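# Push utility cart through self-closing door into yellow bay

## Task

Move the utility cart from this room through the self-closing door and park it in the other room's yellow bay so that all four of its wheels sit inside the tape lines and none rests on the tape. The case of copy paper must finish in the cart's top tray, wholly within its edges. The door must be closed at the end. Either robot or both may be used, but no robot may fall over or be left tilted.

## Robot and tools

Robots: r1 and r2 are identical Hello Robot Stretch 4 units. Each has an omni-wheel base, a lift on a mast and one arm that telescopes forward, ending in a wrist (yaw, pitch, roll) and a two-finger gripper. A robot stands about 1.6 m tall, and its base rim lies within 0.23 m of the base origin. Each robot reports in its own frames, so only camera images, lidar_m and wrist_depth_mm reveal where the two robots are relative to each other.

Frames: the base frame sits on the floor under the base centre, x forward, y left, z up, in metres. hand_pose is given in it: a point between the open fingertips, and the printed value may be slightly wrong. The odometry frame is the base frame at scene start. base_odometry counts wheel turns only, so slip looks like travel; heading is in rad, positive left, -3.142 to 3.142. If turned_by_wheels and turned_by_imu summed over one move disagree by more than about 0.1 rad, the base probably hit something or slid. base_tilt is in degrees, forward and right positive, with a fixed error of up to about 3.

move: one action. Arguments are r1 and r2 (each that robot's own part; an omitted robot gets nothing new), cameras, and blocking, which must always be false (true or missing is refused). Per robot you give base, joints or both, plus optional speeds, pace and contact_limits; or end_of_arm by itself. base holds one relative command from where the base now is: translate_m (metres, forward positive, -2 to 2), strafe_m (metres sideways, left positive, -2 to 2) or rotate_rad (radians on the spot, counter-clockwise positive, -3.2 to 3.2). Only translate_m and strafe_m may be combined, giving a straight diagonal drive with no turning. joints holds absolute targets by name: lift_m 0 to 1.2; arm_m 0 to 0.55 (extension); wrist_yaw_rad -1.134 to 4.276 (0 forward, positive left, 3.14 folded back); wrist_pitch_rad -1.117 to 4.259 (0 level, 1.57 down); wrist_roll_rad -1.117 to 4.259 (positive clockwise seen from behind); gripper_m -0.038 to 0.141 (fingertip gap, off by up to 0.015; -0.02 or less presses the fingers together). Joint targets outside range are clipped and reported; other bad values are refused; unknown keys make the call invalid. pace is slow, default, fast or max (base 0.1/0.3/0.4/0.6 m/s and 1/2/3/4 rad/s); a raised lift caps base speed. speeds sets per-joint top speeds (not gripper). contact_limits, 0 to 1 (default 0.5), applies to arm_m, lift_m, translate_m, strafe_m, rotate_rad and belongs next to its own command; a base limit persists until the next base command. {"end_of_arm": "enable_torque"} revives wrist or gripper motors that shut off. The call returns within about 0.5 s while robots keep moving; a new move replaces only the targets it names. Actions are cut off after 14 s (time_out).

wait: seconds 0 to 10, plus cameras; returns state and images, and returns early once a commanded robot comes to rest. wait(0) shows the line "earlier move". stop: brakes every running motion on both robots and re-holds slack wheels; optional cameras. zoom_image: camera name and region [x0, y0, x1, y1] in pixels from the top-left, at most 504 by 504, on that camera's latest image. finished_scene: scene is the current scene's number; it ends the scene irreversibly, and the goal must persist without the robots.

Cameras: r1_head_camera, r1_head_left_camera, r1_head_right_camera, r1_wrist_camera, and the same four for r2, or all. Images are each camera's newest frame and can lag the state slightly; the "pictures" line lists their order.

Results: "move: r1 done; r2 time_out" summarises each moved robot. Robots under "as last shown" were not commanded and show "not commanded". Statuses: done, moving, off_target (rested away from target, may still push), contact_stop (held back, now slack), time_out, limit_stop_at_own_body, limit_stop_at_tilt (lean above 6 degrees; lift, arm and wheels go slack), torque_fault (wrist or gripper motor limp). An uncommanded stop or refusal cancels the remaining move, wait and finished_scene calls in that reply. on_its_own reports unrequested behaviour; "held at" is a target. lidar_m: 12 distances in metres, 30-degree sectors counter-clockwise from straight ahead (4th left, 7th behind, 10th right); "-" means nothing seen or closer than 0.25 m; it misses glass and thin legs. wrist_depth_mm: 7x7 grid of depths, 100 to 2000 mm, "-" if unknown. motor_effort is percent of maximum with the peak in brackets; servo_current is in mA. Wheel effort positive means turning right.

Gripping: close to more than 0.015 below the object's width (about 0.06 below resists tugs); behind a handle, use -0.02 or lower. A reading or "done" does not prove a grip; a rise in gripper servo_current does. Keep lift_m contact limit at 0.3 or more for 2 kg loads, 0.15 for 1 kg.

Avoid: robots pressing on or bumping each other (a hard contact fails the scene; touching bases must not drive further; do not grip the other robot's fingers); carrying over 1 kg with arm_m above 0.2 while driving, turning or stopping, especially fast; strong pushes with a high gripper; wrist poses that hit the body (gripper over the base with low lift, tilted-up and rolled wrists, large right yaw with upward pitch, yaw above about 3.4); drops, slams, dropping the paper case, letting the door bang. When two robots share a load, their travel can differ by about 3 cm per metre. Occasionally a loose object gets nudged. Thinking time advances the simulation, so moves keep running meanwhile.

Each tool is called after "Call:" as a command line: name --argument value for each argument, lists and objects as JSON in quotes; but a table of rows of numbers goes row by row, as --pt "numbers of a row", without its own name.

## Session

Call:
move --blocking false

Scene clock: 0.00 s.
r1.base_odometry: x=+0.000 y=+0.000 heading=+0.000
r1.turned_by_wheels: +0.000
r1.turned_by_imu: +0.000
r1.base_tilt: forward=-1.6 right=+1.3
r1.lidar_m: 0.96 1.73 2.02 2.40 3.92 1.60 0.85 0.77 0.78 0.89 0.77 0.78
r1.base_status: not commanded
r1.joint_positions: lift_m=+0.124 arm_m=+0.000 wrist_yaw_rad=+3.194 wrist_pitch_rad=+0.002 wrist_roll_rad=+0.000 gripper_m=+0.056
r1.joint_status: not commanded
r1.measured_speeds: all 0
r1.motor_effort: lift_m=+19 arm_m=-4 wheel_0=-2 wheel_1=+1 wheel_2=+0
r1.servo_current: wrist_yaw_rad=59 wrist_pitch_rad=46 wrist_roll_rad=46 gripper_m=39
r1.hand_pose: x=-0.1216 y=+0.0722 z=+0.3019 quat_wxyz=(-0.026, -0.001, +0.000, +1.000) (m; r1's base frame)
r1.wrist_depth_mm: - 135 - - - - - / - 123 135 - - - - / - 121 191 - - - - / 110 136 194 - - - - / 137 - - - 1618 - - / 226 - 190 1098 188 1160 1118 / 224 163 750 798 768 768 759
r2.base_odometry: x=+0.000 y=+0.000 heading=+0.000
r2.turned_by_wheels: +0.000
r2.turned_by_imu: +0.000
r2.base_tilt: forward=-0.6 right=+0.1
r2.lidar_m: 1.29 1.32 1.58 2.33 2.36 2.78 1.41 1.41 2.77 2.39 2.42 1.48
r2.base_status: not commanded
r2.joint_positions: lift_m=+0.200 arm_m=+0.000 wrist_yaw_rad=+3.211 wrist_pitch_rad=+0.001 wrist_roll_rad=+0.000 gripper_m=+0.056
r2.joint_status: not commanded
r2.measured_speeds: all 0
r2.motor_effort: lift_m=+18 arm_m=-4 wheel_0=-1 wheel_1=+1 wheel_2=+1
r2.servo_current: wrist_yaw_rad=46 wrist_pitch_rad=39 wrist_roll_rad=52 gripper_m=52
r2.hand_pose: x=-0.1229 y=+0.0671 z=+0.3779 quat_wxyz=(-0.035, -0.001, +0.000, +0.999) (m; r2's base frame)
r2.wrist_depth_mm: - - 137 - - - - / - - 137 - - - - / - 109 138 - - - - / - 140 175 - - - - / 214 - - - - - - / 213 1281 196 1255 190 1336 1182 / 208 243 866 - - 854 878
pictures: r1_head_camera, r1_head_left_camera, r1_head_right_camera, r1_wrist_camera, r2_head_camera, r2_head_left_camera, r2_head_right_camera, r2_wrist_camera
Images, in order (width x height): r1_head_camera 420x560, r1_head_left_camera 420x672, r1_head_right_camera 420x672, r1_wrist_camera 616x392, r2_head_camera 420x560, r2_head_left_camera 420x672, r2_head_right_camera 420x672, r2_wrist_camera 616x392.

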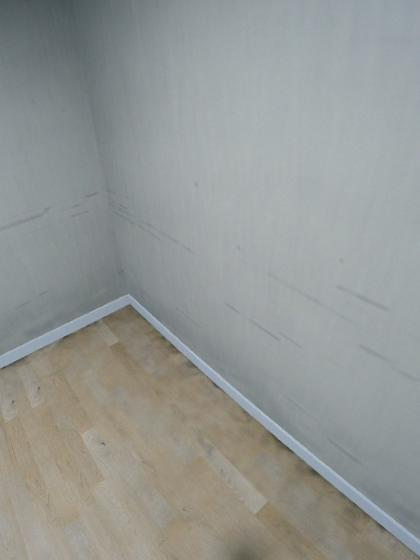

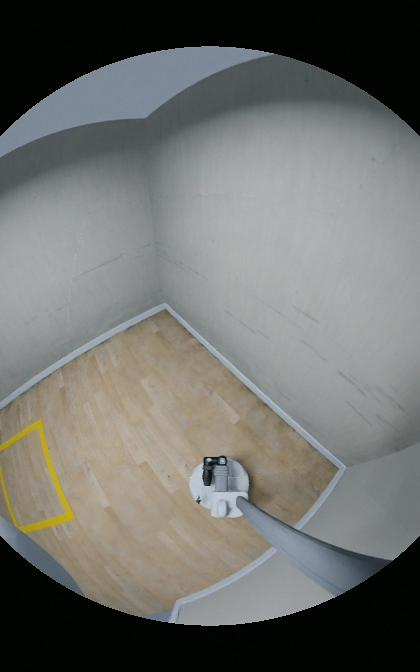

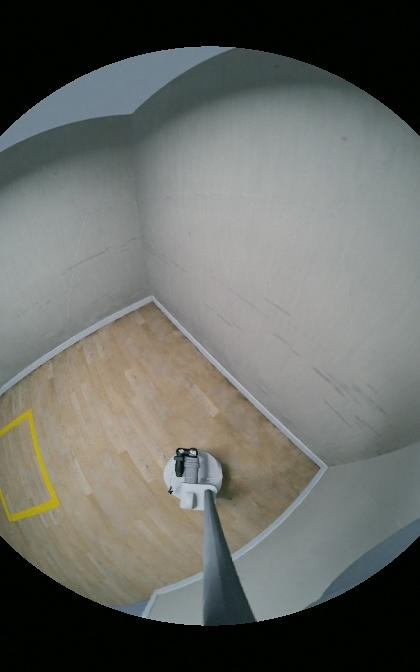

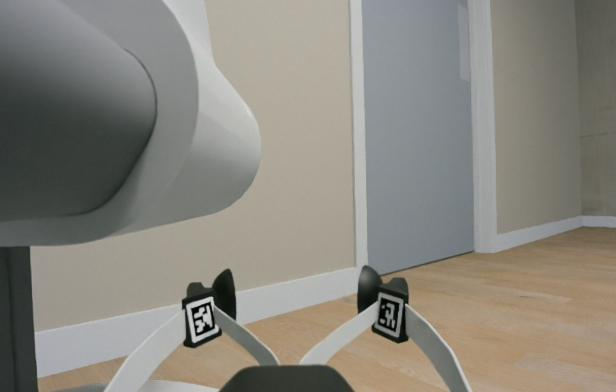

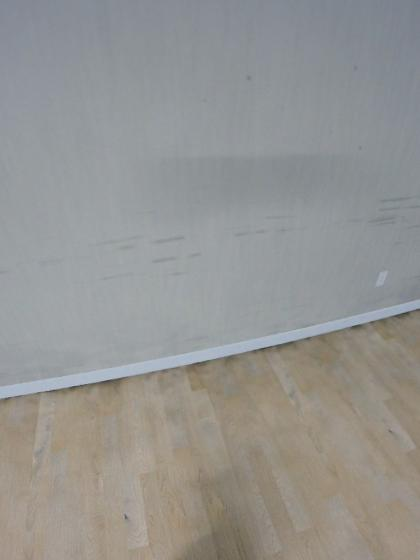

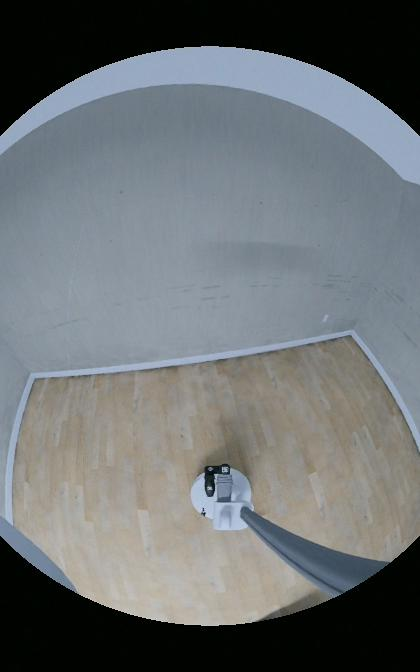

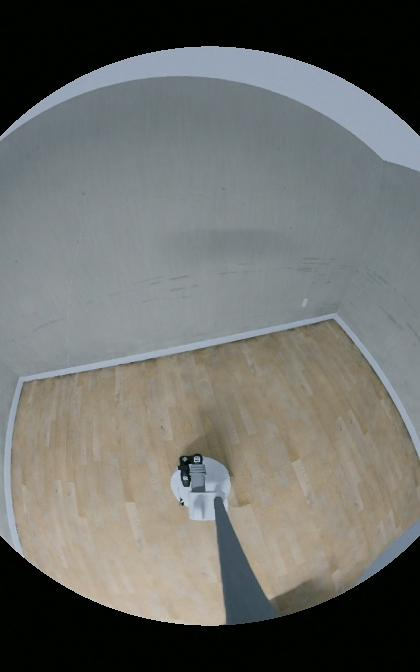

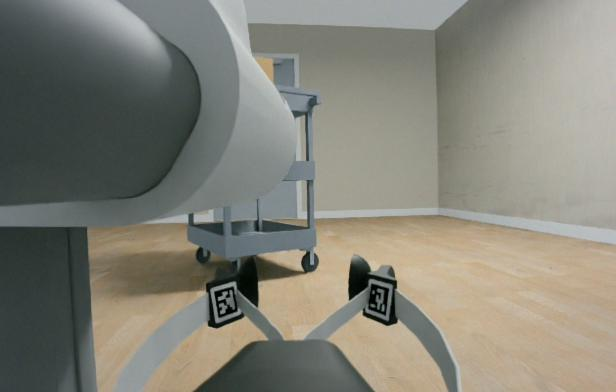

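Call:
move --blocking false --r1 '{"base":{"rotate_rad":2.7},"joints":{"lift_m":0.6}}' --r2 '{"base":{"rotate_rad":3.0},"joints":{"lift_m":0.684}}' --cameras '[]'

Call:
wait --seconds 2.5 --cameras '[]'

Call:
wait --seconds 2

Scene clock: 9.10 s.
move: r1 moving; r2 moving
r1.base_odometry: x=+0.000 y=+0.000 heading=+0.253
r1.turned_by_wheels: +0.253
r1.turned_by_imu: +0.253
r1.base_tilt: forward=-1.6 right=+1.3
r1.lidar_m: 1.15 2.01 2.11 2.98 2.65 1.07 0.80 0.74 0.81 0.80 0.72 0.82
r1.base_status: rotate_rad moving
r1.joint_positions: lift_m=+0.162 arm_m=+0.000 wrist_yaw_rad=+3.194 wrist_pitch_rad=+0.002 wrist_roll_rad=+0.000 gripper_m=+0.056
r1.joint_status: lift_m moving
r1.measured_speeds: translate_m=+0.000 strafe_m=+0.000 rotate_rad=+0.974 lift_m=+0.146 arm_m=+0.000 wrist_yaw_rad=+0.000 wrist_pitch_rad=+0.000 wrist_roll_rad=+0.000
r1.motor_effort: lift_m=+24(27) arm_m=-4(4) wheel_0=-7(9) wheel_1=-6(7) wheel_2=-6(7)
r1.servo_current: wrist_yaw_rad=46(59) wrist_pitch_rad=39(52) wrist_roll_rad=33(65) gripper_m=39(46)
r1.hand_pose: x=-0.1216 y=+0.0722 z=+0.3395 quat_wxyz=(-0.026, -0.001, +0.000, +1.000) (m; r1's base frame)
r1.wrist_depth_mm: - 135 - - - - 1808 / - 123 135 - - - 1808 / - 121 192 - - - 1756 / 111 136 195 - - - 1808 / 137 - - - - - 1808 / 216 - 190 - 188 1229 1229 / 224 151 831 153 854 820 878
r2.base_odometry: x=+0.000 y=+0.000 heading=+0.252
r2.turned_by_wheels: +0.252
r2.turned_by_imu: +0.245
r2.base_tilt: forward=-0.7 right=+0.0
r2.lidar_m: 1.29 1.38 1.94 2.33 2.46 3.37 1.44 3.35 2.49 2.40 1.84 1.36
r2.base_status: rotate_rad moving
r2.joint_positions: lift_m=+0.238 arm_m=+0.000 wrist_yaw_rad=+3.211 wrist_pitch_rad=+0.001 wrist_roll_rad=+0.000 gripper_m=+0.056
r2.joint_status: lift_m moving
r2.measured_speeds: translate_m=+0.002 strafe_m=+0.000 rotate_rad=+0.977 lift_m=+0.146 arm_m=+0.000 wrist_yaw_rad=+0.000 wrist_pitch_rad=+0.000 wrist_roll_rad=+0.000
r2.motor_effort: lift_m=+23(25) arm_m=-4(4) wheel_0=-4(9) wheel_1=-10(10) wheel_2=-10(11)
r2.servo_current: wrist_yaw_rad=52(52) wrist_pitch_rad=46(46) wrist_roll_rad=52(65) gripper_m=46(52)
r2.hand_pose: x=-0.1229 y=+0.0671 z=+0.4157 quat_wxyz=(-0.035, -0.001, +0.000, +0.999) (m; r2's base frame)
r2.wrist_depth_mm: - - 137 - - - - / - - 137 1756 - - - / - 110 138 - - - - / - 140 176 - - - - / 215 - - - - - - / 213 1366 196 1430 190 1464 1281 / 210 242 1008 - - 976 946
pictures: none
No camera images: "cameras" was empty.

Scene clock: 11.47 s.
earlier move: r1 done; r2 moving
r1.base_odometry: x=+0.000 y=+0.000 heading=+2.699
r1.turned_by_wheels: +2.447
r1.turned_by_imu: +2.460
r1.base_tilt: forward=-1.5 right=+1.3
r1.lidar_m: 1.26 0.84 0.75 0.77 0.86 0.76 0.78 1.00 2.03 2.06 2.57 3.92
r1.base_status: done
r1.joint_positions: lift_m=+0.600 arm_m=+0.000 wrist_yaw_rad=+3.194 wrist_pitch_rad=+0.002 wrist_roll_rad=+0.000 gripper_m=+0.056
r1.joint_status: all done
r1.measured_speeds: all 0
r1.motor_effort: lift_m=+24(28) arm_m=-4(4) wheel_0=-3(10) wheel_1=-3(9) wheel_2=-2(8)
r1.servo_current: wrist_yaw_rad=39(65) wrist_pitch_rad=46(52) wrist_roll_rad=39(65) gripper_m=39(52)
r1.hand_pose: x=-0.1216 y=+0.0722 z=+0.7771 quat_wxyz=(-0.026, -0.001, +0.000, +1.000) (m; r1's base frame)
r1.wrist_depth_mm: - 135 - - - - - / - 122 135 - - - - / - 121 190 - - - - / 110 136 194 - - - - / 137 - - - - - - / 215 - 190 - 187 - - / - 140 - 137 - - -
r2.base_odometry: x=+0.000 y=+0.000 heading=+2.999
r2.turned_by_wheels: +2.747
r2.turned_by_imu: +2.674
r2.base_tilt: forward=-0.7 right=+0.0
r2.lidar_m: 1.56 1.39 3.08 2.41 2.39 1.67 1.33 1.28 1.44 2.18 2.33 2.55
r2.base_status: done
r2.joint_positions: lift_m=+0.684 arm_m=+0.000 wrist_yaw_rad=+3.211 wrist_pitch_rad=+0.001 wrist_roll_rad=+0.000 gripper_m=+0.056
r2.joint_status: lift_m moving
r2.measured_speeds: all 0
r2.motor_effort: lift_m=+20(26) arm_m=-4(4) wheel_0=-3(10) wheel_1=-3(10) wheel_2=-4(13)
r2.servo_current: wrist_yaw_rad=52(52) wrist_pitch_rad=39(46) wrist_roll_rad=46(65) gripper_m=52(52)
r2.hand_pose: x=-0.1228 y=+0.0671 z=+0.8616 quat_wxyz=(-0.035, -0.001, +0.000, +0.999) (m; r2's base frame)
r2.wrist_depth_mm: - - 137 - - - - / - 107 137 - - - - / - 113 138 235 - - - / - 140 164 - - - - / 216 - - - - - - / 212 - 190 - 188 - - / 211 123 - - - - 1756
wait: 2.37 of 2.5 s (r1 has come to rest)
pictures: none
No camera images: "cameras" was empty.

Scene clock: 11.50 s.
earlier move: r2 done
r1.base_odometry: x=+0.000 y=+0.000 heading=+2.699
r1.turned_by_wheels: +0.000
r1.turned_by_imu: +0.000
r1.base_tilt: forward=-1.6 right=+1.3
r1.lidar_m: 1.27 0.83 0.75 0.78 0.85 0.77 0.77 1.00 2.02 2.07 2.56 3.91
r1.base_status: done
r1.joint_positions: lift_m=+0.600 arm_m=+0.000 wrist_yaw_rad=+3.194 wrist_pitch_rad=+0.002 wrist_roll_rad=+0.000 gripper_m=+0.056
r1.joint_status: all done
r1.measured_speeds: all 0
r1.motor_effort: lift_m=+24(28) arm_m=-4(4) wheel_0=-4(10) wheel_1=-3(9) wheel_2=-2(8)
r1.servo_current: wrist_yaw_rad=59(65) wrist_pitch_rad=46(52) wrist_roll_rad=39(65) gripper_m=39(52)
r1.hand_pose: x=-0.1216 y=+0.0722 z=+0.7771 quat_wxyz=(-0.026, -0.001, +0.000, +1.000) (m; r1's base frame)
r1.wrist_depth_mm: - 135 - - - - - / - 122 135 - - - - / - 121 190 - - - - / 110 135 195 - - - - / 137 - - - - - - / 216 - 190 - 188 - - / - 141 - 137 - - -
r2.base_odometry: x=+0.000 y=+0.000 heading=+2.999
r2.turned_by_wheels: +0.000
r2.turned_by_imu: +0.000
r2.base_tilt: forward=-0.7 right=+0.1
r2.lidar_m: 1.54 1.40 3.08 2.44 2.40 1.67 1.34 1.30 1.43 2.20 2.33 2.54
r2.base_status: done
r2.joint_positions: lift_m=+0.684 arm_m=+0.000 wrist_yaw_rad=+3.211 wrist_pitch_rad=+0.001 wrist_roll_rad=+0.000 gripper_m=+0.056
r2.joint_status: all done
r2.measured_speeds: all 0
r2.motor_effort: lift_m=+21(26) arm_m=-4(4) wheel_0=-3(10) wheel_1=-3(10) wheel_2=-4(13)
r2.servo_current: wrist_yaw_rad=46(52) wrist_pitch_rad=46(46) wrist_roll_rad=52(65) gripper_m=46(52)
r2.hand_pose: x=-0.1228 y=+0.0671 z=+0.8616 quat_wxyz=(-0.035, -0.001, +0.000, +0.999) (m; r2's base frame)
r2.wrist_depth_mm: - - 137 - - - - / - 107 137 - - - - / - 113 138 235 - - - / - 140 165 - - - - / 214 - - - - - - / 213 - 189 - 187 - - / 211 122 - - - - 1756
wait: 0.03 of 2 s (r2 has come to rest)
pictures: r1_head_camera, r1_head_left_camera, r1_head_right_camera, r1_wrist_camera, r2_head_camera, r2_head_left_camera, r2_head_right_camera, r2_wrist_camera
Images, in order (width x height): r1_head_camera 420x560, r1_head_left_camera 420x672, r1_head_right_camera 420x672, r1_wrist_camera 616x392, r2_head_camera 420x560, r2_head_left_camera 420x672, r2_head_right_camera 420x672, r2_wrist_camera 616x392.

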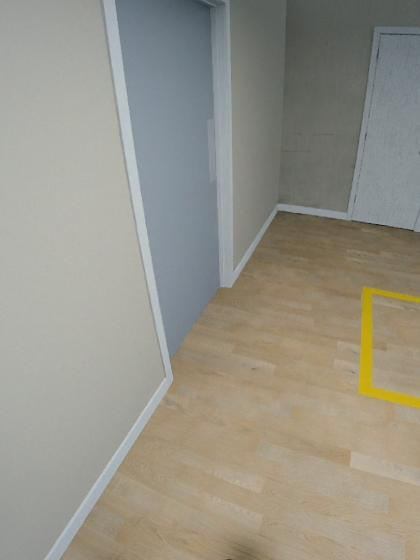

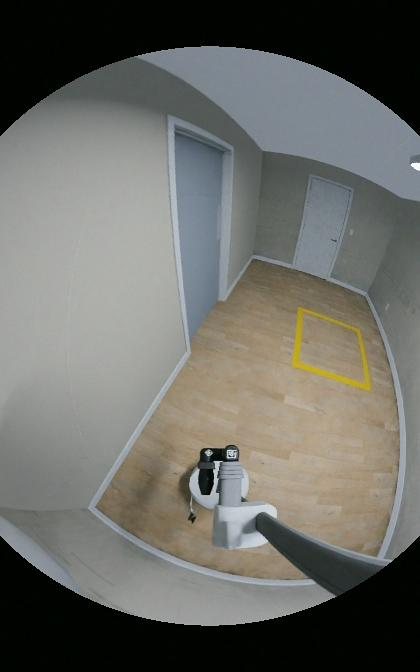

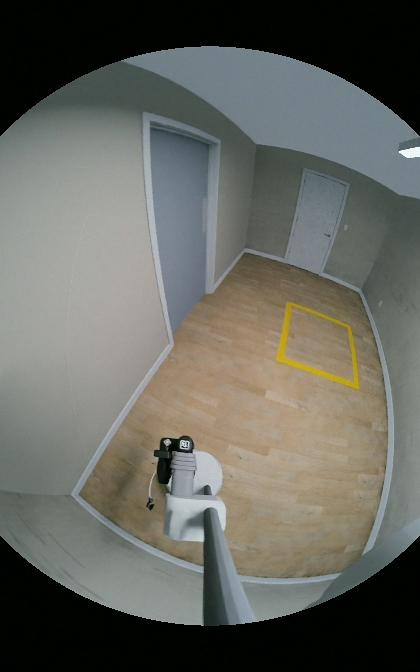

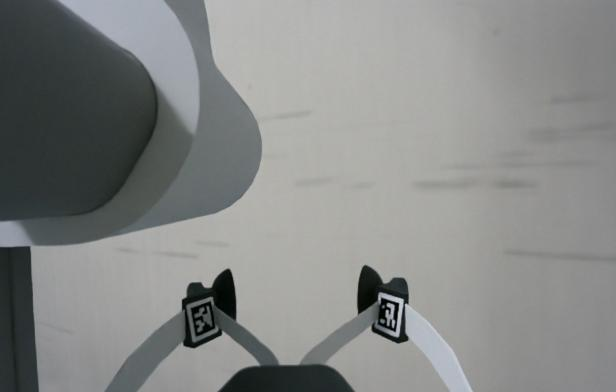

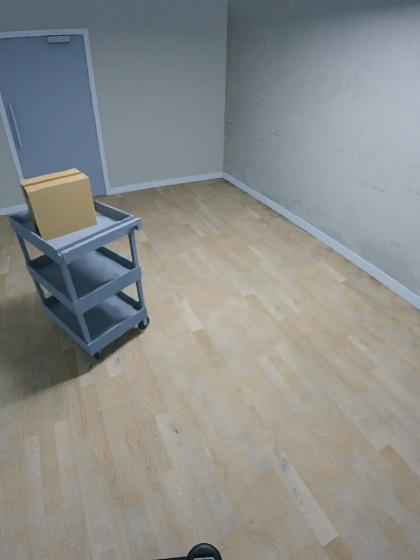

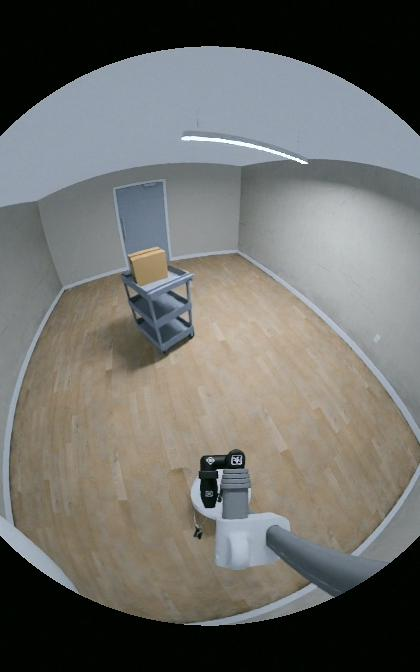

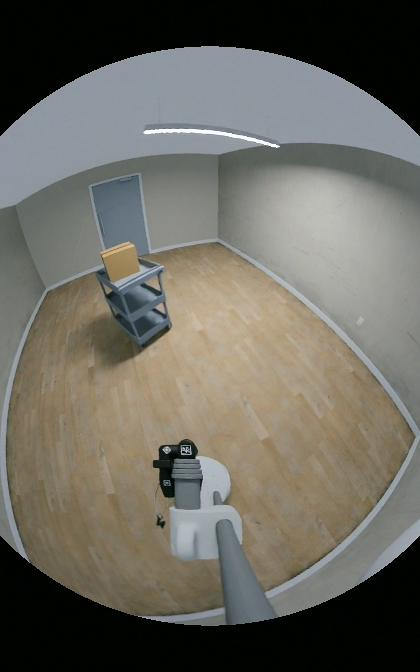

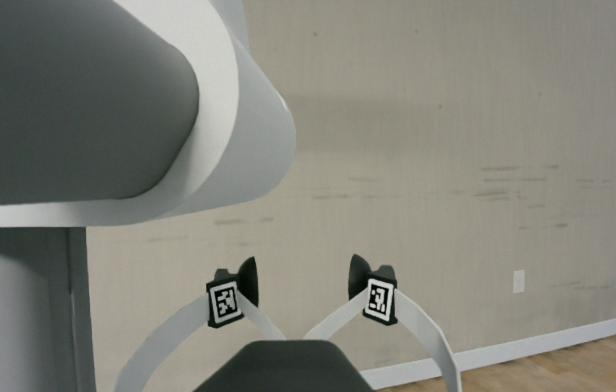

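Call:
move --blocking false --r1 '{"base":{"rotate_rad":-1.99},"joints":{"wrist_yaw_rad":0}}' --cameras '["r2_head_camera"]'

Call:
zoom_image --camera "r2_head_camera" --region '[0, 150, 200, 370]'

Call:
wait --seconds 3 --cameras '["r1_head_left_camera", "r1_head_right_camera"]'

Scene clock: 58.13 s.
move: r1 moving
r1.base_odometry: x=+0.000 y=+0.000 heading=+2.447
r1.turned_by_wheels: -0.252
r1.turned_by_imu: -0.253
r1.base_tilt: forward=-1.6 right=+1.3
r1.lidar_m: 2.21 1.00 0.76 0.75 0.82 0.79 0.76 0.85 1.33 2.05 2.21 3.33
r1.base_status: rotate_rad moving
r1.joint_positions: lift_m=+0.600 arm_m=+0.000 wrist_yaw_rad=+2.607 wrist_pitch_rad=+0.002 wrist_roll_rad=+0.000 gripper_m=+0.056
r1.joint_status: wrist_yaw_rad moving
r1.measured_speeds: translate_m=-0.001 strafe_m=+0.001 rotate_rad=-0.982 lift_m=+0.000 arm_m=+0.000 wrist_yaw_rad=-1.818 wrist_pitch_rad=+0.000 wrist_roll_rad=+0.000
r1.motor_effort: lift_m=+24(24) arm_m=-4(4) wheel_0=+9(9) wheel_1=+7(8) wheel_2=+7(7)
r1.servo_current: wrist_yaw_rad=104(137) wrist_pitch_rad=39(46) wrist_roll_rad=59(59) gripper_m=46(46)
r1.hand_pose: x=-0.0328 y=+0.2221 z=+0.7772 quat_wxyz=(+0.264, -0.001, +0.000, +0.965) (m; r1's base frame)
r1.wrist_depth_mm: - - - - - - - / - - - - - - - / - - - - - - - / - - - - - - - / - - - - - - - / - - 191 - 187 - - / - 141 - 137 - - -
r2: as last shown
r2.base_tilt: forward=-0.7 right=+0.0
r2.lidar_m: 1.56 1.43 3.03 2.42 2.39 1.68 1.32 1.30 1.43 2.22 2.33 2.57
r2.motor_effort: lift_m=+21(21) arm_m=-4(4) wheel_0=-3(4) wheel_1=-3(3) wheel_2=-4(5)
r2.servo_current: wrist_yaw_rad=39(52) wrist_pitch_rad=46(46) wrist_roll_rad=46(52) gripper_m=39(52)
r2.wrist_depth_mm: - - 137 - - - - / - 107 137 - - - - / - 113 138 233 - - - / - 140 164 - - - - / 216 - - - - - - / 212 - 189 - 188 - - / 211 123 - - - - 1808
pictures: r2_head_camera
Images, in order (width x height): r2_head_camera 420x560.

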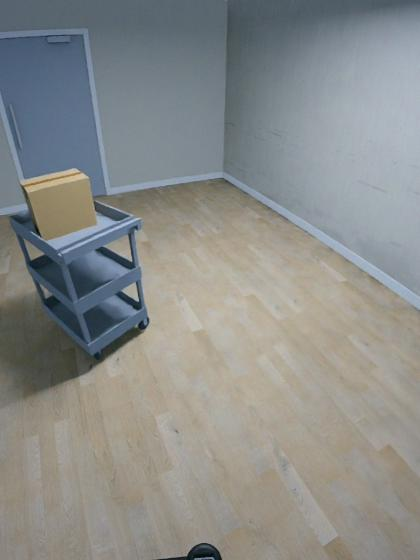

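Scaled by 2.291 from the camera's 420x560 image, which has a finer 1200x1600 frame.

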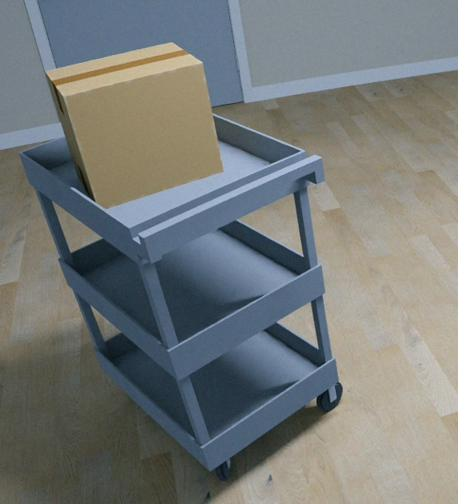

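Scene clock: 60.03 s.
earlier move: r1 done
r1.base_odometry: x=+0.000 y=+0.000 heading=+0.710
r1.turned_by_wheels: -1.738
r1.turned_by_imu: -1.747
r1.base_tilt: forward=-1.6 right=+1.3
r1.lidar_m: 1.99 2.09 2.82 3.43 1.15 0.80 0.75 0.78 0.83 0.77 0.80 1.09
r1.base_status: done
r1.joint_positions: lift_m=+0.600 arm_m=+0.000 wrist_yaw_rad=+0.003 wrist_pitch_rad=+0.002 wrist_roll_rad=+0.000 gripper_m=+0.056
r1.joint_status: all done
r1.measured_speeds: all 0
r1.motor_effort: lift_m=+24(24) arm_m=-4(4) wheel_0=+3(10) wheel_1=+1(9) wheel_2=+1(9)
r1.servo_current: wrist_yaw_rad=59(137) wrist_pitch_rad=39(52) wrist_roll_rad=52(72) gripper_m=39(52)
r1.hand_pose: x=+0.4595 y=-0.0867 z=+0.7772 quat_wxyz=(+1.000, +0.000, +0.001, +0.001) (m; r1's base frame)
r1.wrist_depth_mm: - - - - - - - / - - - - - - - / - - - - - - - / - - - - - - - / - - - - - - - / - - 190 - 188 - - / - 152 189 137 1576 - -
r2.base_odometry: x=+0.000 y=+0.000 heading=+2.999
r2.turned_by_wheels: +0.000
r2.turned_by_imu: +0.000
r2.base_tilt: forward=-0.7 right=+0.1
r2.lidar_m: 1.55 1.37 3.08 2.43 2.41 1.68 1.33 1.29 1.44 2.16 2.33 2.55
r2.base_status: not commanded
r2.joint_positions: lift_m=+0.684 arm_m=+0.000 wrist_yaw_rad=+3.211 wrist_pitch_rad=+0.001 wrist_roll_rad=+0.000 gripper_m=+0.056
r2.joint_status: not commanded
r2.measured_speeds: all 0
r2.motor_effort: lift_m=+21(22) arm_m=-4(4) wheel_0=-3(4) wheel_1=-2(3) wheel_2=-4(5)
r2.servo_current: wrist_yaw_rad=46(52) wrist_pitch_rad=46(46) wrist_roll_rad=46(59) gripper_m=52(59)
r2.hand_pose: x=-0.1228 y=+0.0671 z=+0.8616 quat_wxyz=(-0.035, -0.001, +0.000, +0.999) (m; r2's base frame)
r2.wrist_depth_mm: - - 137 - - - - / - 107 137 - - - - / - 113 138 234 - - - / - 140 164 - - - - / 215 - - - - - - / 212 - 190 - 188 - - / 210 123 - - - - 1708
wait: 1.90 of 3 s (r1 has come to rest)
pictures: r1_head_left_camera, r1_head_right_camera
Images, in order (width x height): r1_head_left_camera 420x672, r1_head_right_camera 420x672.

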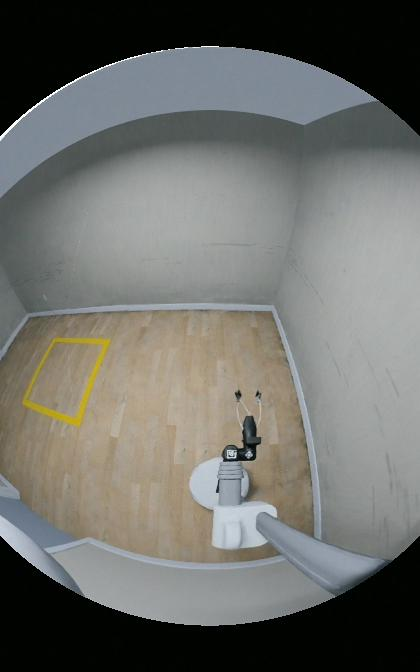

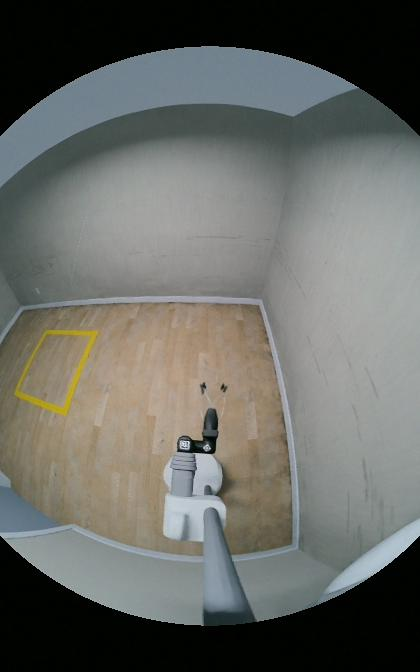

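Call:
move --blocking false --r1 '{"base":{"strafe_m":1.72},"pace":"fast"}' --r2 '{"base":{"rotate_rad":0.98},"joints":{"wrist_yaw_rad":0}}' --cameras '[]'

Call:
wait --seconds 2.5 --cameras '[]'

Call:
move --blocking false --r2 '{"base":{"translate_m":0.27,"strafe_m":-1.0},"joints":{"wrist_roll_rad":1.57,"gripper_m":0.12}}' --cameras '[]'

Call:
wait --seconds 4 --cameras '[]'

Call:
wait --seconds 2

Scene clock: 93.10 s.
move: r1 moving; r2 moving
r1.base_odometry: x=-0.038 y=+0.044 heading=+0.710
r1.turned_by_wheels: +0.000
r1.turned_by_imu: +0.000
r1.base_tilt: forward=-1.6 right=+1.2
r1.lidar_m: 2.01 2.07 2.80 3.41 1.12 0.80 0.75 0.79 0.91 0.82 0.85 1.15
r1.base_status: strafe_m moving
r1.joint_positions: lift_m=+0.600 arm_m=+0.000 wrist_yaw_rad=+0.002 wrist_pitch_rad=+0.002 wrist_roll_rad=+0.000 gripper_m=+0.056
r1.joint_status: not commanded
r1.measured_speeds: translate_m=+0.000 strafe_m=+0.225 rotate_rad=-0.002 lift_m=+0.000 arm_m=+0.000 wrist_yaw_rad=-0.001 wrist_pitch_rad=+0.000 wrist_roll_rad=+0.000
r1.motor_effort: lift_m=+23(24) arm_m=-3(4) wheel_0=-10(12) wheel_1=+11(12) wheel_2=+0(2)
r1.servo_current: wrist_yaw_rad=52(59) wrist_pitch_rad=39(46) wrist_roll_rad=39(65) gripper_m=46(46)
r1.hand_pose: x=+0.4595 y=-0.0867 z=+0.7772 quat_wxyz=(+1.000, +0.000, +0.001, +0.001) (m; r1's base frame)
r1.wrist_depth_mm: - - - - - - - / - - - - - - - / - - - - - - - / - - - - - - - / - - - - - - - / - - 191 - 188 - - / - 152 189 137 1537 - -
r2.base_odometry: x=+0.000 y=+0.000 heading=-3.031
r2.turned_by_wheels: +0.253
r2.turned_by_imu: +0.246
r2.base_tilt: forward=-0.7 right=+0.0
r2.lidar_m: 1.38 1.71 2.62 2.38 2.22 1.44 1.30 1.32 1.67 2.33 2.36 2.96
r2.base_status: rotate_rad moving
r2.joint_positions: lift_m=+0.684 arm_m=+0.000 wrist_yaw_rad=+2.649 wrist_pitch_rad=+0.001 wrist_roll_rad=+0.000 gripper_m=+0.056
r2.joint_status: wrist_yaw_rad moving
r2.measured_speeds: translate_m=+0.003 strafe_m=-0.001 rotate_rad=+0.974 lift_m=+0.000 arm_m=+0.000 wrist_yaw_rad=-1.743 wrist_pitch_rad=+0.000 wrist_roll_rad=+0.000
r2.motor_effort: lift_m=+21(21) arm_m=-4(4) wheel_0=-6(10) wheel_1=-10(10) wheel_2=-11(12)
r2.servo_current: wrist_yaw_rad=78(150) wrist_pitch_rad=39(46) wrist_roll_rad=46(59) gripper_m=46(52)
r2.hand_pose: x=-0.0417 y=+0.2135 z=+0.8616 quat_wxyz=(+0.244, -0.001, +0.000, +0.970) (m; r2's base frame)
r2.wrist_depth_mm: - - - - - - - / - - - - - - - / 222 - - - - - - / - - - - - - - / - - - - - - - / - - 190 - 190 - - / - - - - - 1863 1808
pictures: none
No camera images: "cameras" was empty.

Scene clock: 95.03 s.
earlier move: r1 moving; r2 done
r1.base_odometry: x=-0.522 y=+0.608 heading=+0.710
r1.turned_by_wheels: +0.000
r1.turned_by_imu: +0.004
r1.base_tilt: forward=-1.6 right=+1.3
r1.lidar_m: 1.99 2.05 2.78 3.13 1.26 0.80 0.77 0.81 1.13 1.57 1.63 2.09
r1.base_status: strafe_m moving
r1.joint_positions: lift_m=+0.600 arm_m=+0.000 wrist_yaw_rad=+0.002 wrist_pitch_rad=+0.002 wrist_roll_rad=+0.000 gripper_m=+0.056
r1.joint_status: not commanded
r1.measured_speeds: translate_m=+0.000 strafe_m=+0.400 rotate_rad=-0.001 lift_m=+0.000 arm_m=+0.000 wrist_yaw_rad=+0.000 wrist_pitch_rad=+0.000 wrist_roll_rad=+0.000
r1.motor_effort: lift_m=+23(24) arm_m=-3(4) wheel_0=-8(14) wheel_1=+4(13) wheel_2=-1(2)
r1.servo_current: wrist_yaw_rad=52(65) wrist_pitch_rad=39(52) wrist_roll_rad=52(65) gripper_m=46(46)
r1.hand_pose: x=+0.4595 y=-0.0867 z=+0.7772 quat_wxyz=(+1.000, +0.000, +0.001, +0.001) (m; r1's base frame)
r1.wrist_depth_mm: - - - - - - - / - - - - - - - / - - - - - - - / - - - - - - - / - - - - - - - / - - 190 - 187 - - / - 152 189 137 1576 1661 1661
r2.base_odometry: x=+0.000 y=+0.000 heading=-2.305
r2.turned_by_wheels: +0.726
r2.turned_by_imu: +0.707
r2.base_tilt: forward=-0.7 right=+0.1
r2.lidar_m: 3.23 2.43 2.36 1.79 1.35 1.31 1.39 2.04 2.32 2.47 1.65 1.40
r2.base_status: done
r2.joint_positions: lift_m=+0.684 arm_m=+0.000 wrist_yaw_rad=+0.003 wrist_pitch_rad=+0.001 wrist_roll_rad=+0.000 gripper_m=+0.056
r2.joint_status: all done
r2.measured_speeds: all 0
r2.motor_effort: lift_m=+21(21) arm_m=-4(5) wheel_0=-3(10) wheel_1=-3(10) wheel_2=-4(12)
r2.servo_current: wrist_yaw_rad=52(169) wrist_pitch_rad=39(52) wrist_roll_rad=46(59) gripper_m=52(52)
r2.hand_pose: x=+0.4596 y=-0.0866 z=+0.8617 quat_wxyz=(+1.000, +0.000, +0.001, +0.001) (m; r2's base frame)
r2.wrist_depth_mm: - - - - - - - / - - - - - - - / - - - - - - 1205 / - - - - - - 1205 / - - - - - - - / - - 196 - 191 - - / 1808 1808 1983 - - 1808 -
wait: 1.93 of 2.5 s (r2 has come to rest)
pictures: none
No camera images: "cameras" was empty.

Scene clock: 95.53 s.
earlier move: r1 moving
move: r2 moving
r1.base_odometry: x=-0.653 y=+0.760 heading=+0.710
r1.turned_by_wheels: +0.000
r1.turned_by_imu: +0.001
r1.base_tilt: forward=-1.6 right=+1.3
r1.lidar_m: 1.98 2.07 2.79 2.92 1.30 0.90 0.76 0.80 1.12 1.74 1.82 2.09
r1.base_status: strafe_m moving
r1.joint_positions: lift_m=+0.600 arm_m=+0.000 wrist_yaw_rad=+0.002 wrist_pitch_rad=+0.002 wrist_roll_rad=+0.000 gripper_m=+0.056
r1.joint_status: not commanded
r1.measured_speeds: translate_m=+0.000 strafe_m=+0.400 rotate_rad=+0.002 lift_m=+0.000 arm_m=+0.000 wrist_yaw_rad=+0.000 wrist_pitch_rad=+0.000 wrist_roll_rad=+0.000
r1.motor_effort: lift_m=+23(23) arm_m=-3(4) wheel_0=-8(9) wheel_1=+6(8) wheel_2=+0(1)
r1.servo_current: wrist_yaw_rad=52(65) wrist_pitch_rad=46(52) wrist_roll_rad=46(59) gripper_m=39(46)
r1.hand_pose: x=+0.4595 y=-0.0867 z=+0.7772 quat_wxyz=(+1.000, +0.000, +0.001, +0.001) (m; r1's base frame)
r1.wrist_depth_mm: - - - - - - - / - - - - - - - / - - - - - - - / - - - - - - - / - - - - - - - / - - 190 - 187 - - / - 152 189 137 1576 1576 1661
r2.base_odometry: x=-0.029 y=+0.015 heading=-2.306
r2.turned_by_wheels: -0.001
r2.turned_by_imu: -0.001
r2.base_tilt: forward=-0.7 right=+0.1
r2.lidar_m: 3.25 2.47 2.38 1.81 1.38 1.34 1.41 2.06 2.31 2.46 3.54 1.38
r2.base_status: translate_m moving; strafe_m moving
r2.joint_positions: lift_m=+0.684 arm_m=+0.000 wrist_yaw_rad=+0.003 wrist_pitch_rad=+0.001 wrist_roll_rad=+0.588 gripper_m=+0.075
r2.joint_status: wrist_roll_rad moving; gripper_m moving
r2.measured_speeds: translate_m=+0.032 strafe_m=-0.123 rotate_rad=-0.004 lift_m=+0.000 arm_m=+0.000 wrist_yaw_rad=+0.000 wrist_pitch_rad=+0.000 wrist_roll_rad=+1.820
r2.motor_effort: lift_m=+21(21) arm_m=-4(4) wheel_0=+7(14) wheel_1=-9(10) wheel_2=-7(8)
r2.servo_current: wrist_yaw_rad=39(59) wrist_pitch_rad=39(46) wrist_roll_rad=72(98) gripper_m=124(124)
r2.hand_pose: x=+0.4596 y=-0.0866 z=+0.8617 quat_wxyz=(+0.957, +0.290, +0.001, +0.001) (m; r2's base frame)
r2.wrist_depth_mm: - - - - - 1205 1160 / - - - - - 1229 - / - - - - - - 1499 / - - - - - - 1499 / - - - - - - 1576 / - - 190 - 189 1618 1366 / 1863 - - - 1618 1336 1138
pictures: none
No camera images: "cameras" was empty.

Scene clock: 98.07 s.
earlier move: r1 done; r2 moving
r1.base_odometry: x=-1.121 y=+1.305 heading=+0.710
r1.turned_by_wheels: +0.000
r1.turned_by_imu: +0.004
r1.base_tilt: forward=-1.6 right=+1.3
r1.lidar_m: 1.97 2.05 2.30 2.20 1.17 0.87 0.87 0.91 1.14 2.50 2.59 2.08
r1.base_status: done
r1.joint_positions: lift_m=+0.600 arm_m=+0.000 wrist_yaw_rad=+0.002 wrist_pitch_rad=+0.002 wrist_roll_rad=+0.000 gripper_m=+0.056
r1.joint_status: not commanded
r1.measured_speeds: all 0
r1.motor_effort: lift_m=+23(24) arm_m=-4(4) wheel_0=+2(10) wheel_1=-2(9) wheel_2=+0(3)
r1.servo_current: wrist_yaw_rad=59(65) wrist_pitch_rad=39(52) wrist_roll_rad=52(72) gripper_m=46(46)
r1.hand_pose: x=+0.4595 y=-0.0867 z=+0.7772 quat_wxyz=(+1.000, +0.000, +0.001, +0.001) (m; r1's base frame)
r1.wrist_depth_mm: - - - - - - - / - - - - - - - / - - - - - - - / - - - - - - - / - - - - - - - / - - 190 - 187 - - / - 152 189 137 - 1537 1708
r2.base_odometry: x=-0.657 y=+0.334 heading=-2.305
r2.turned_by_wheels: +0.000
r2.turned_by_imu: +0.001
r2.base_tilt: forward=-0.7 right=+0.1
r2.lidar_m: 0.98 2.97 2.85 2.53 1.91 1.85 2.00 1.89 1.83 1.98 2.79 1.00
r2.base_status: translate_m moving; strafe_m moving
r2.joint_positions: lift_m=+0.684 arm_m=+0.000 wrist_yaw_rad=+0.003 wrist_pitch_rad=+0.001 wrist_roll_rad=+1.568 gripper_m=+0.120
r2.joint_status: all done
r2.measured_speeds: translate_m=+0.078 strafe_m=-0.289 rotate_rad=-0.004 lift_m=+0.000 arm_m=+0.000 wrist_yaw_rad=+0.000 wrist_pitch_rad=+0.000 wrist_roll_rad=+0.000
r2.motor_effort: lift_m=+21(21) arm_m=-4(4) wheel_0=+7(15) wheel_1=-7(12) wheel_2=-6(9)
r2.servo_current: wrist_yaw_rad=59(59) wrist_pitch_rad=39(46) wrist_roll_rad=39(98) gripper_m=52(124)
r2.hand_pose: x=+0.4596 y=-0.0866 z=+0.8617 quat_wxyz=(+0.708, +0.706, +0.001, +0.001) (m; r2's base frame)
r2.wrist_depth_mm: - - - - - 1499 1160 / - - - 976 - 788 - / - - - 976 - 788 - / - - - 1060 - 820 - / - - - - - 1618 1205 / - - 198 - 214 1537 1229 / - - - - - 1708 1182
wait: 2.53 of 4 s (r1 has come to rest)
pictures: none
No camera images: "cameras" was empty.

Scene clock: 99.93 s.
earlier move: r2 done
r1.base_odometry: x=-1.121 y=+1.305 heading=+0.710
r1.turned_by_wheels: +0.000
r1.turned_by_imu: +0.000
r1.base_tilt: forward=-1.6 right=+1.3
r1.lidar_m: 1.96 2.03 2.30 2.21 1.16 0.85 0.86 0.92 1.17 2.50 2.57 2.08
r1.base_status: done
r1.joint_positions: lift_m=+0.600 arm_m=+0.000 wrist_yaw_rad=+0.002 wrist_pitch_rad=+0.002 wrist_roll_rad=+0.000 gripper_m=+0.056
r1.joint_status: not commanded
r1.measured_speeds: all 0
r1.motor_effort: lift_m=+23(24) arm_m=-3(4) wheel_0=+2(10) wheel_1=-2(9) wheel_2=+0(3)
r1.servo_current: wrist_yaw_rad=52(65) wrist_pitch_rad=46(52) wrist_roll_rad=59(72) gripper_m=39(46)
r1.hand_pose: x=+0.4595 y=-0.0867 z=+0.7772 quat_wxyz=(+1.000, +0.000, +0.001, +0.001) (m; r1's base frame)
r1.wrist_depth_mm: - - - - - - - / - - - - - - - / - - - - - - - / - - - - - - - / - - - - - - - / - - 190 - 187 - - / - 152 189 137 - 131 1756
r2.base_odometry: x=-0.923 y=+0.470 heading=-2.305
r2.turned_by_wheels: +0.000
r2.turned_by_imu: +0.000
r2.base_tilt: forward=-0.7 right=+0.1
r2.lidar_m: 0.86 0.96 3.05 2.81 2.17 2.08 2.24 1.70 1.65 1.76 2.54 3.70
r2.base_status: done
r2.joint_positions: lift_m=+0.684 arm_m=+0.000 wrist_yaw_rad=+0.003 wrist_pitch_rad=+0.001 wrist_roll_rad=+1.568 gripper_m=+0.120
r2.joint_status: all done
r2.measured_speeds: all 0
r2.motor_effort: lift_m=+21(21) arm_m=-4(4) wheel_0=+2(15) wheel_1=-3(12) wheel_2=-6(9)
r2.servo_current: wrist_yaw_rad=52(59) wrist_pitch_rad=46(46) wrist_roll_rad=52(98) gripper_m=52(124)
r2.hand_pose: x=+0.4596 y=-0.0866 z=+0.8617 quat_wxyz=(+0.708, +0.706, +0.001, +0.001) (m; r2's base frame)
r2.wrist_depth_mm: - - - - - 1708 1182 / - - - - - 1756 1205 / - - - - - 1756 1182 / - - - 904 - 699 - / - - 960 917 - 715 - / - - 200 732 213 732 - / - - - - - 750 -
wait: 1.87 of 2 s (r2 has come to rest)
pictures: r1_head_camera, r1_head_left_camera, r1_head_right_camera, r1_wrist_camera, r2_head_camera, r2_head_left_camera, r2_head_right_camera, r2_wrist_camera
Images, in order (width x height): r1_head_camera 420x560, r1_head_left_camera 420x672, r1_head_right_camera 420x672, r1_wrist_camera 616x392, r2_head_camera 420x560, r2_head_left_camera 420x672, r2_head_right_camera 420x672, r2_wrist_camera 616x392.

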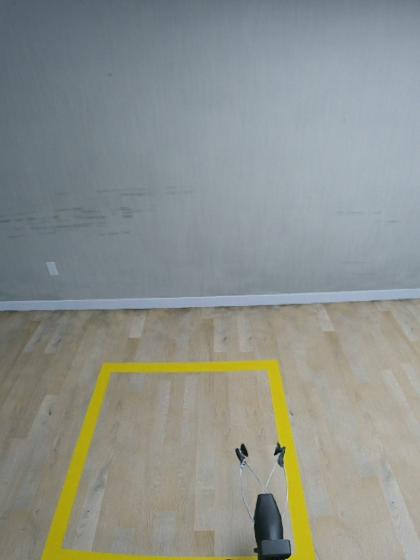

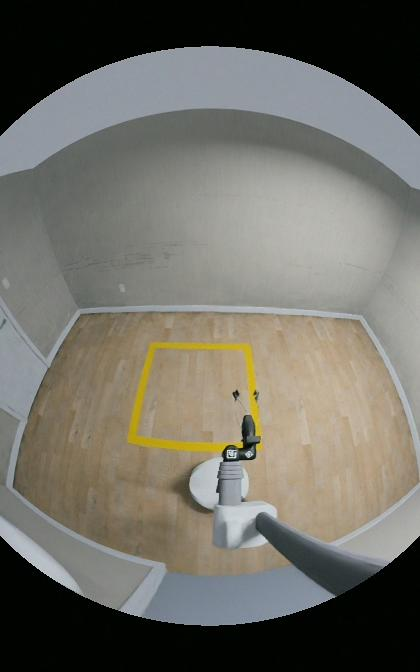

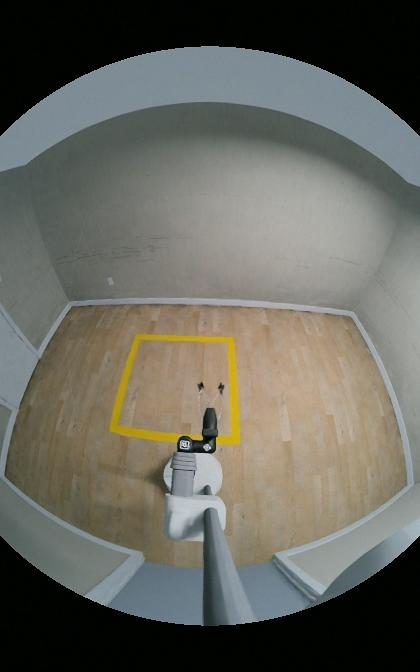

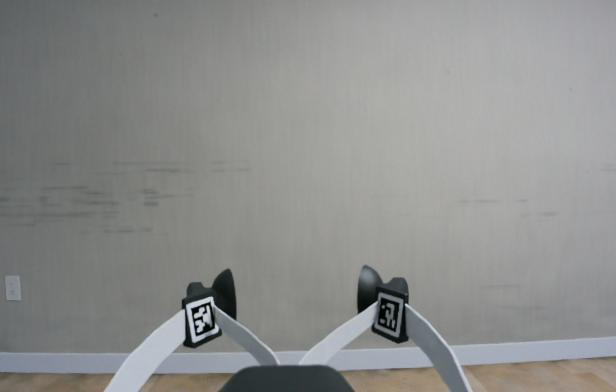

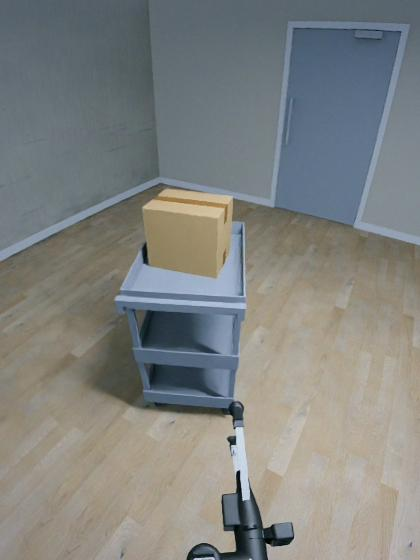

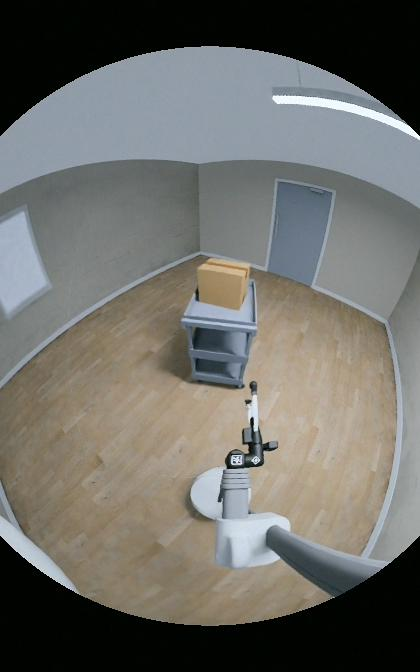

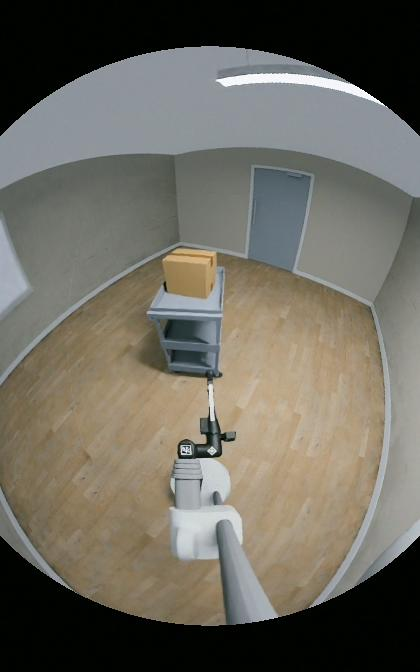

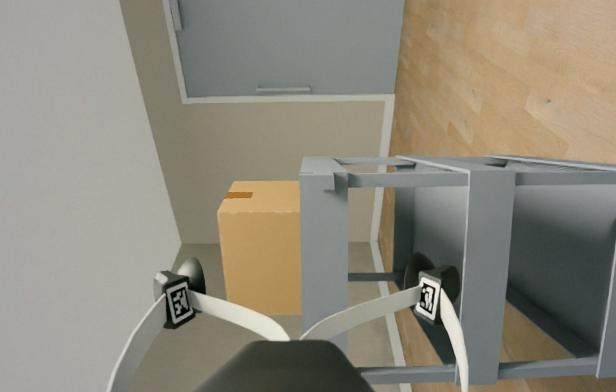

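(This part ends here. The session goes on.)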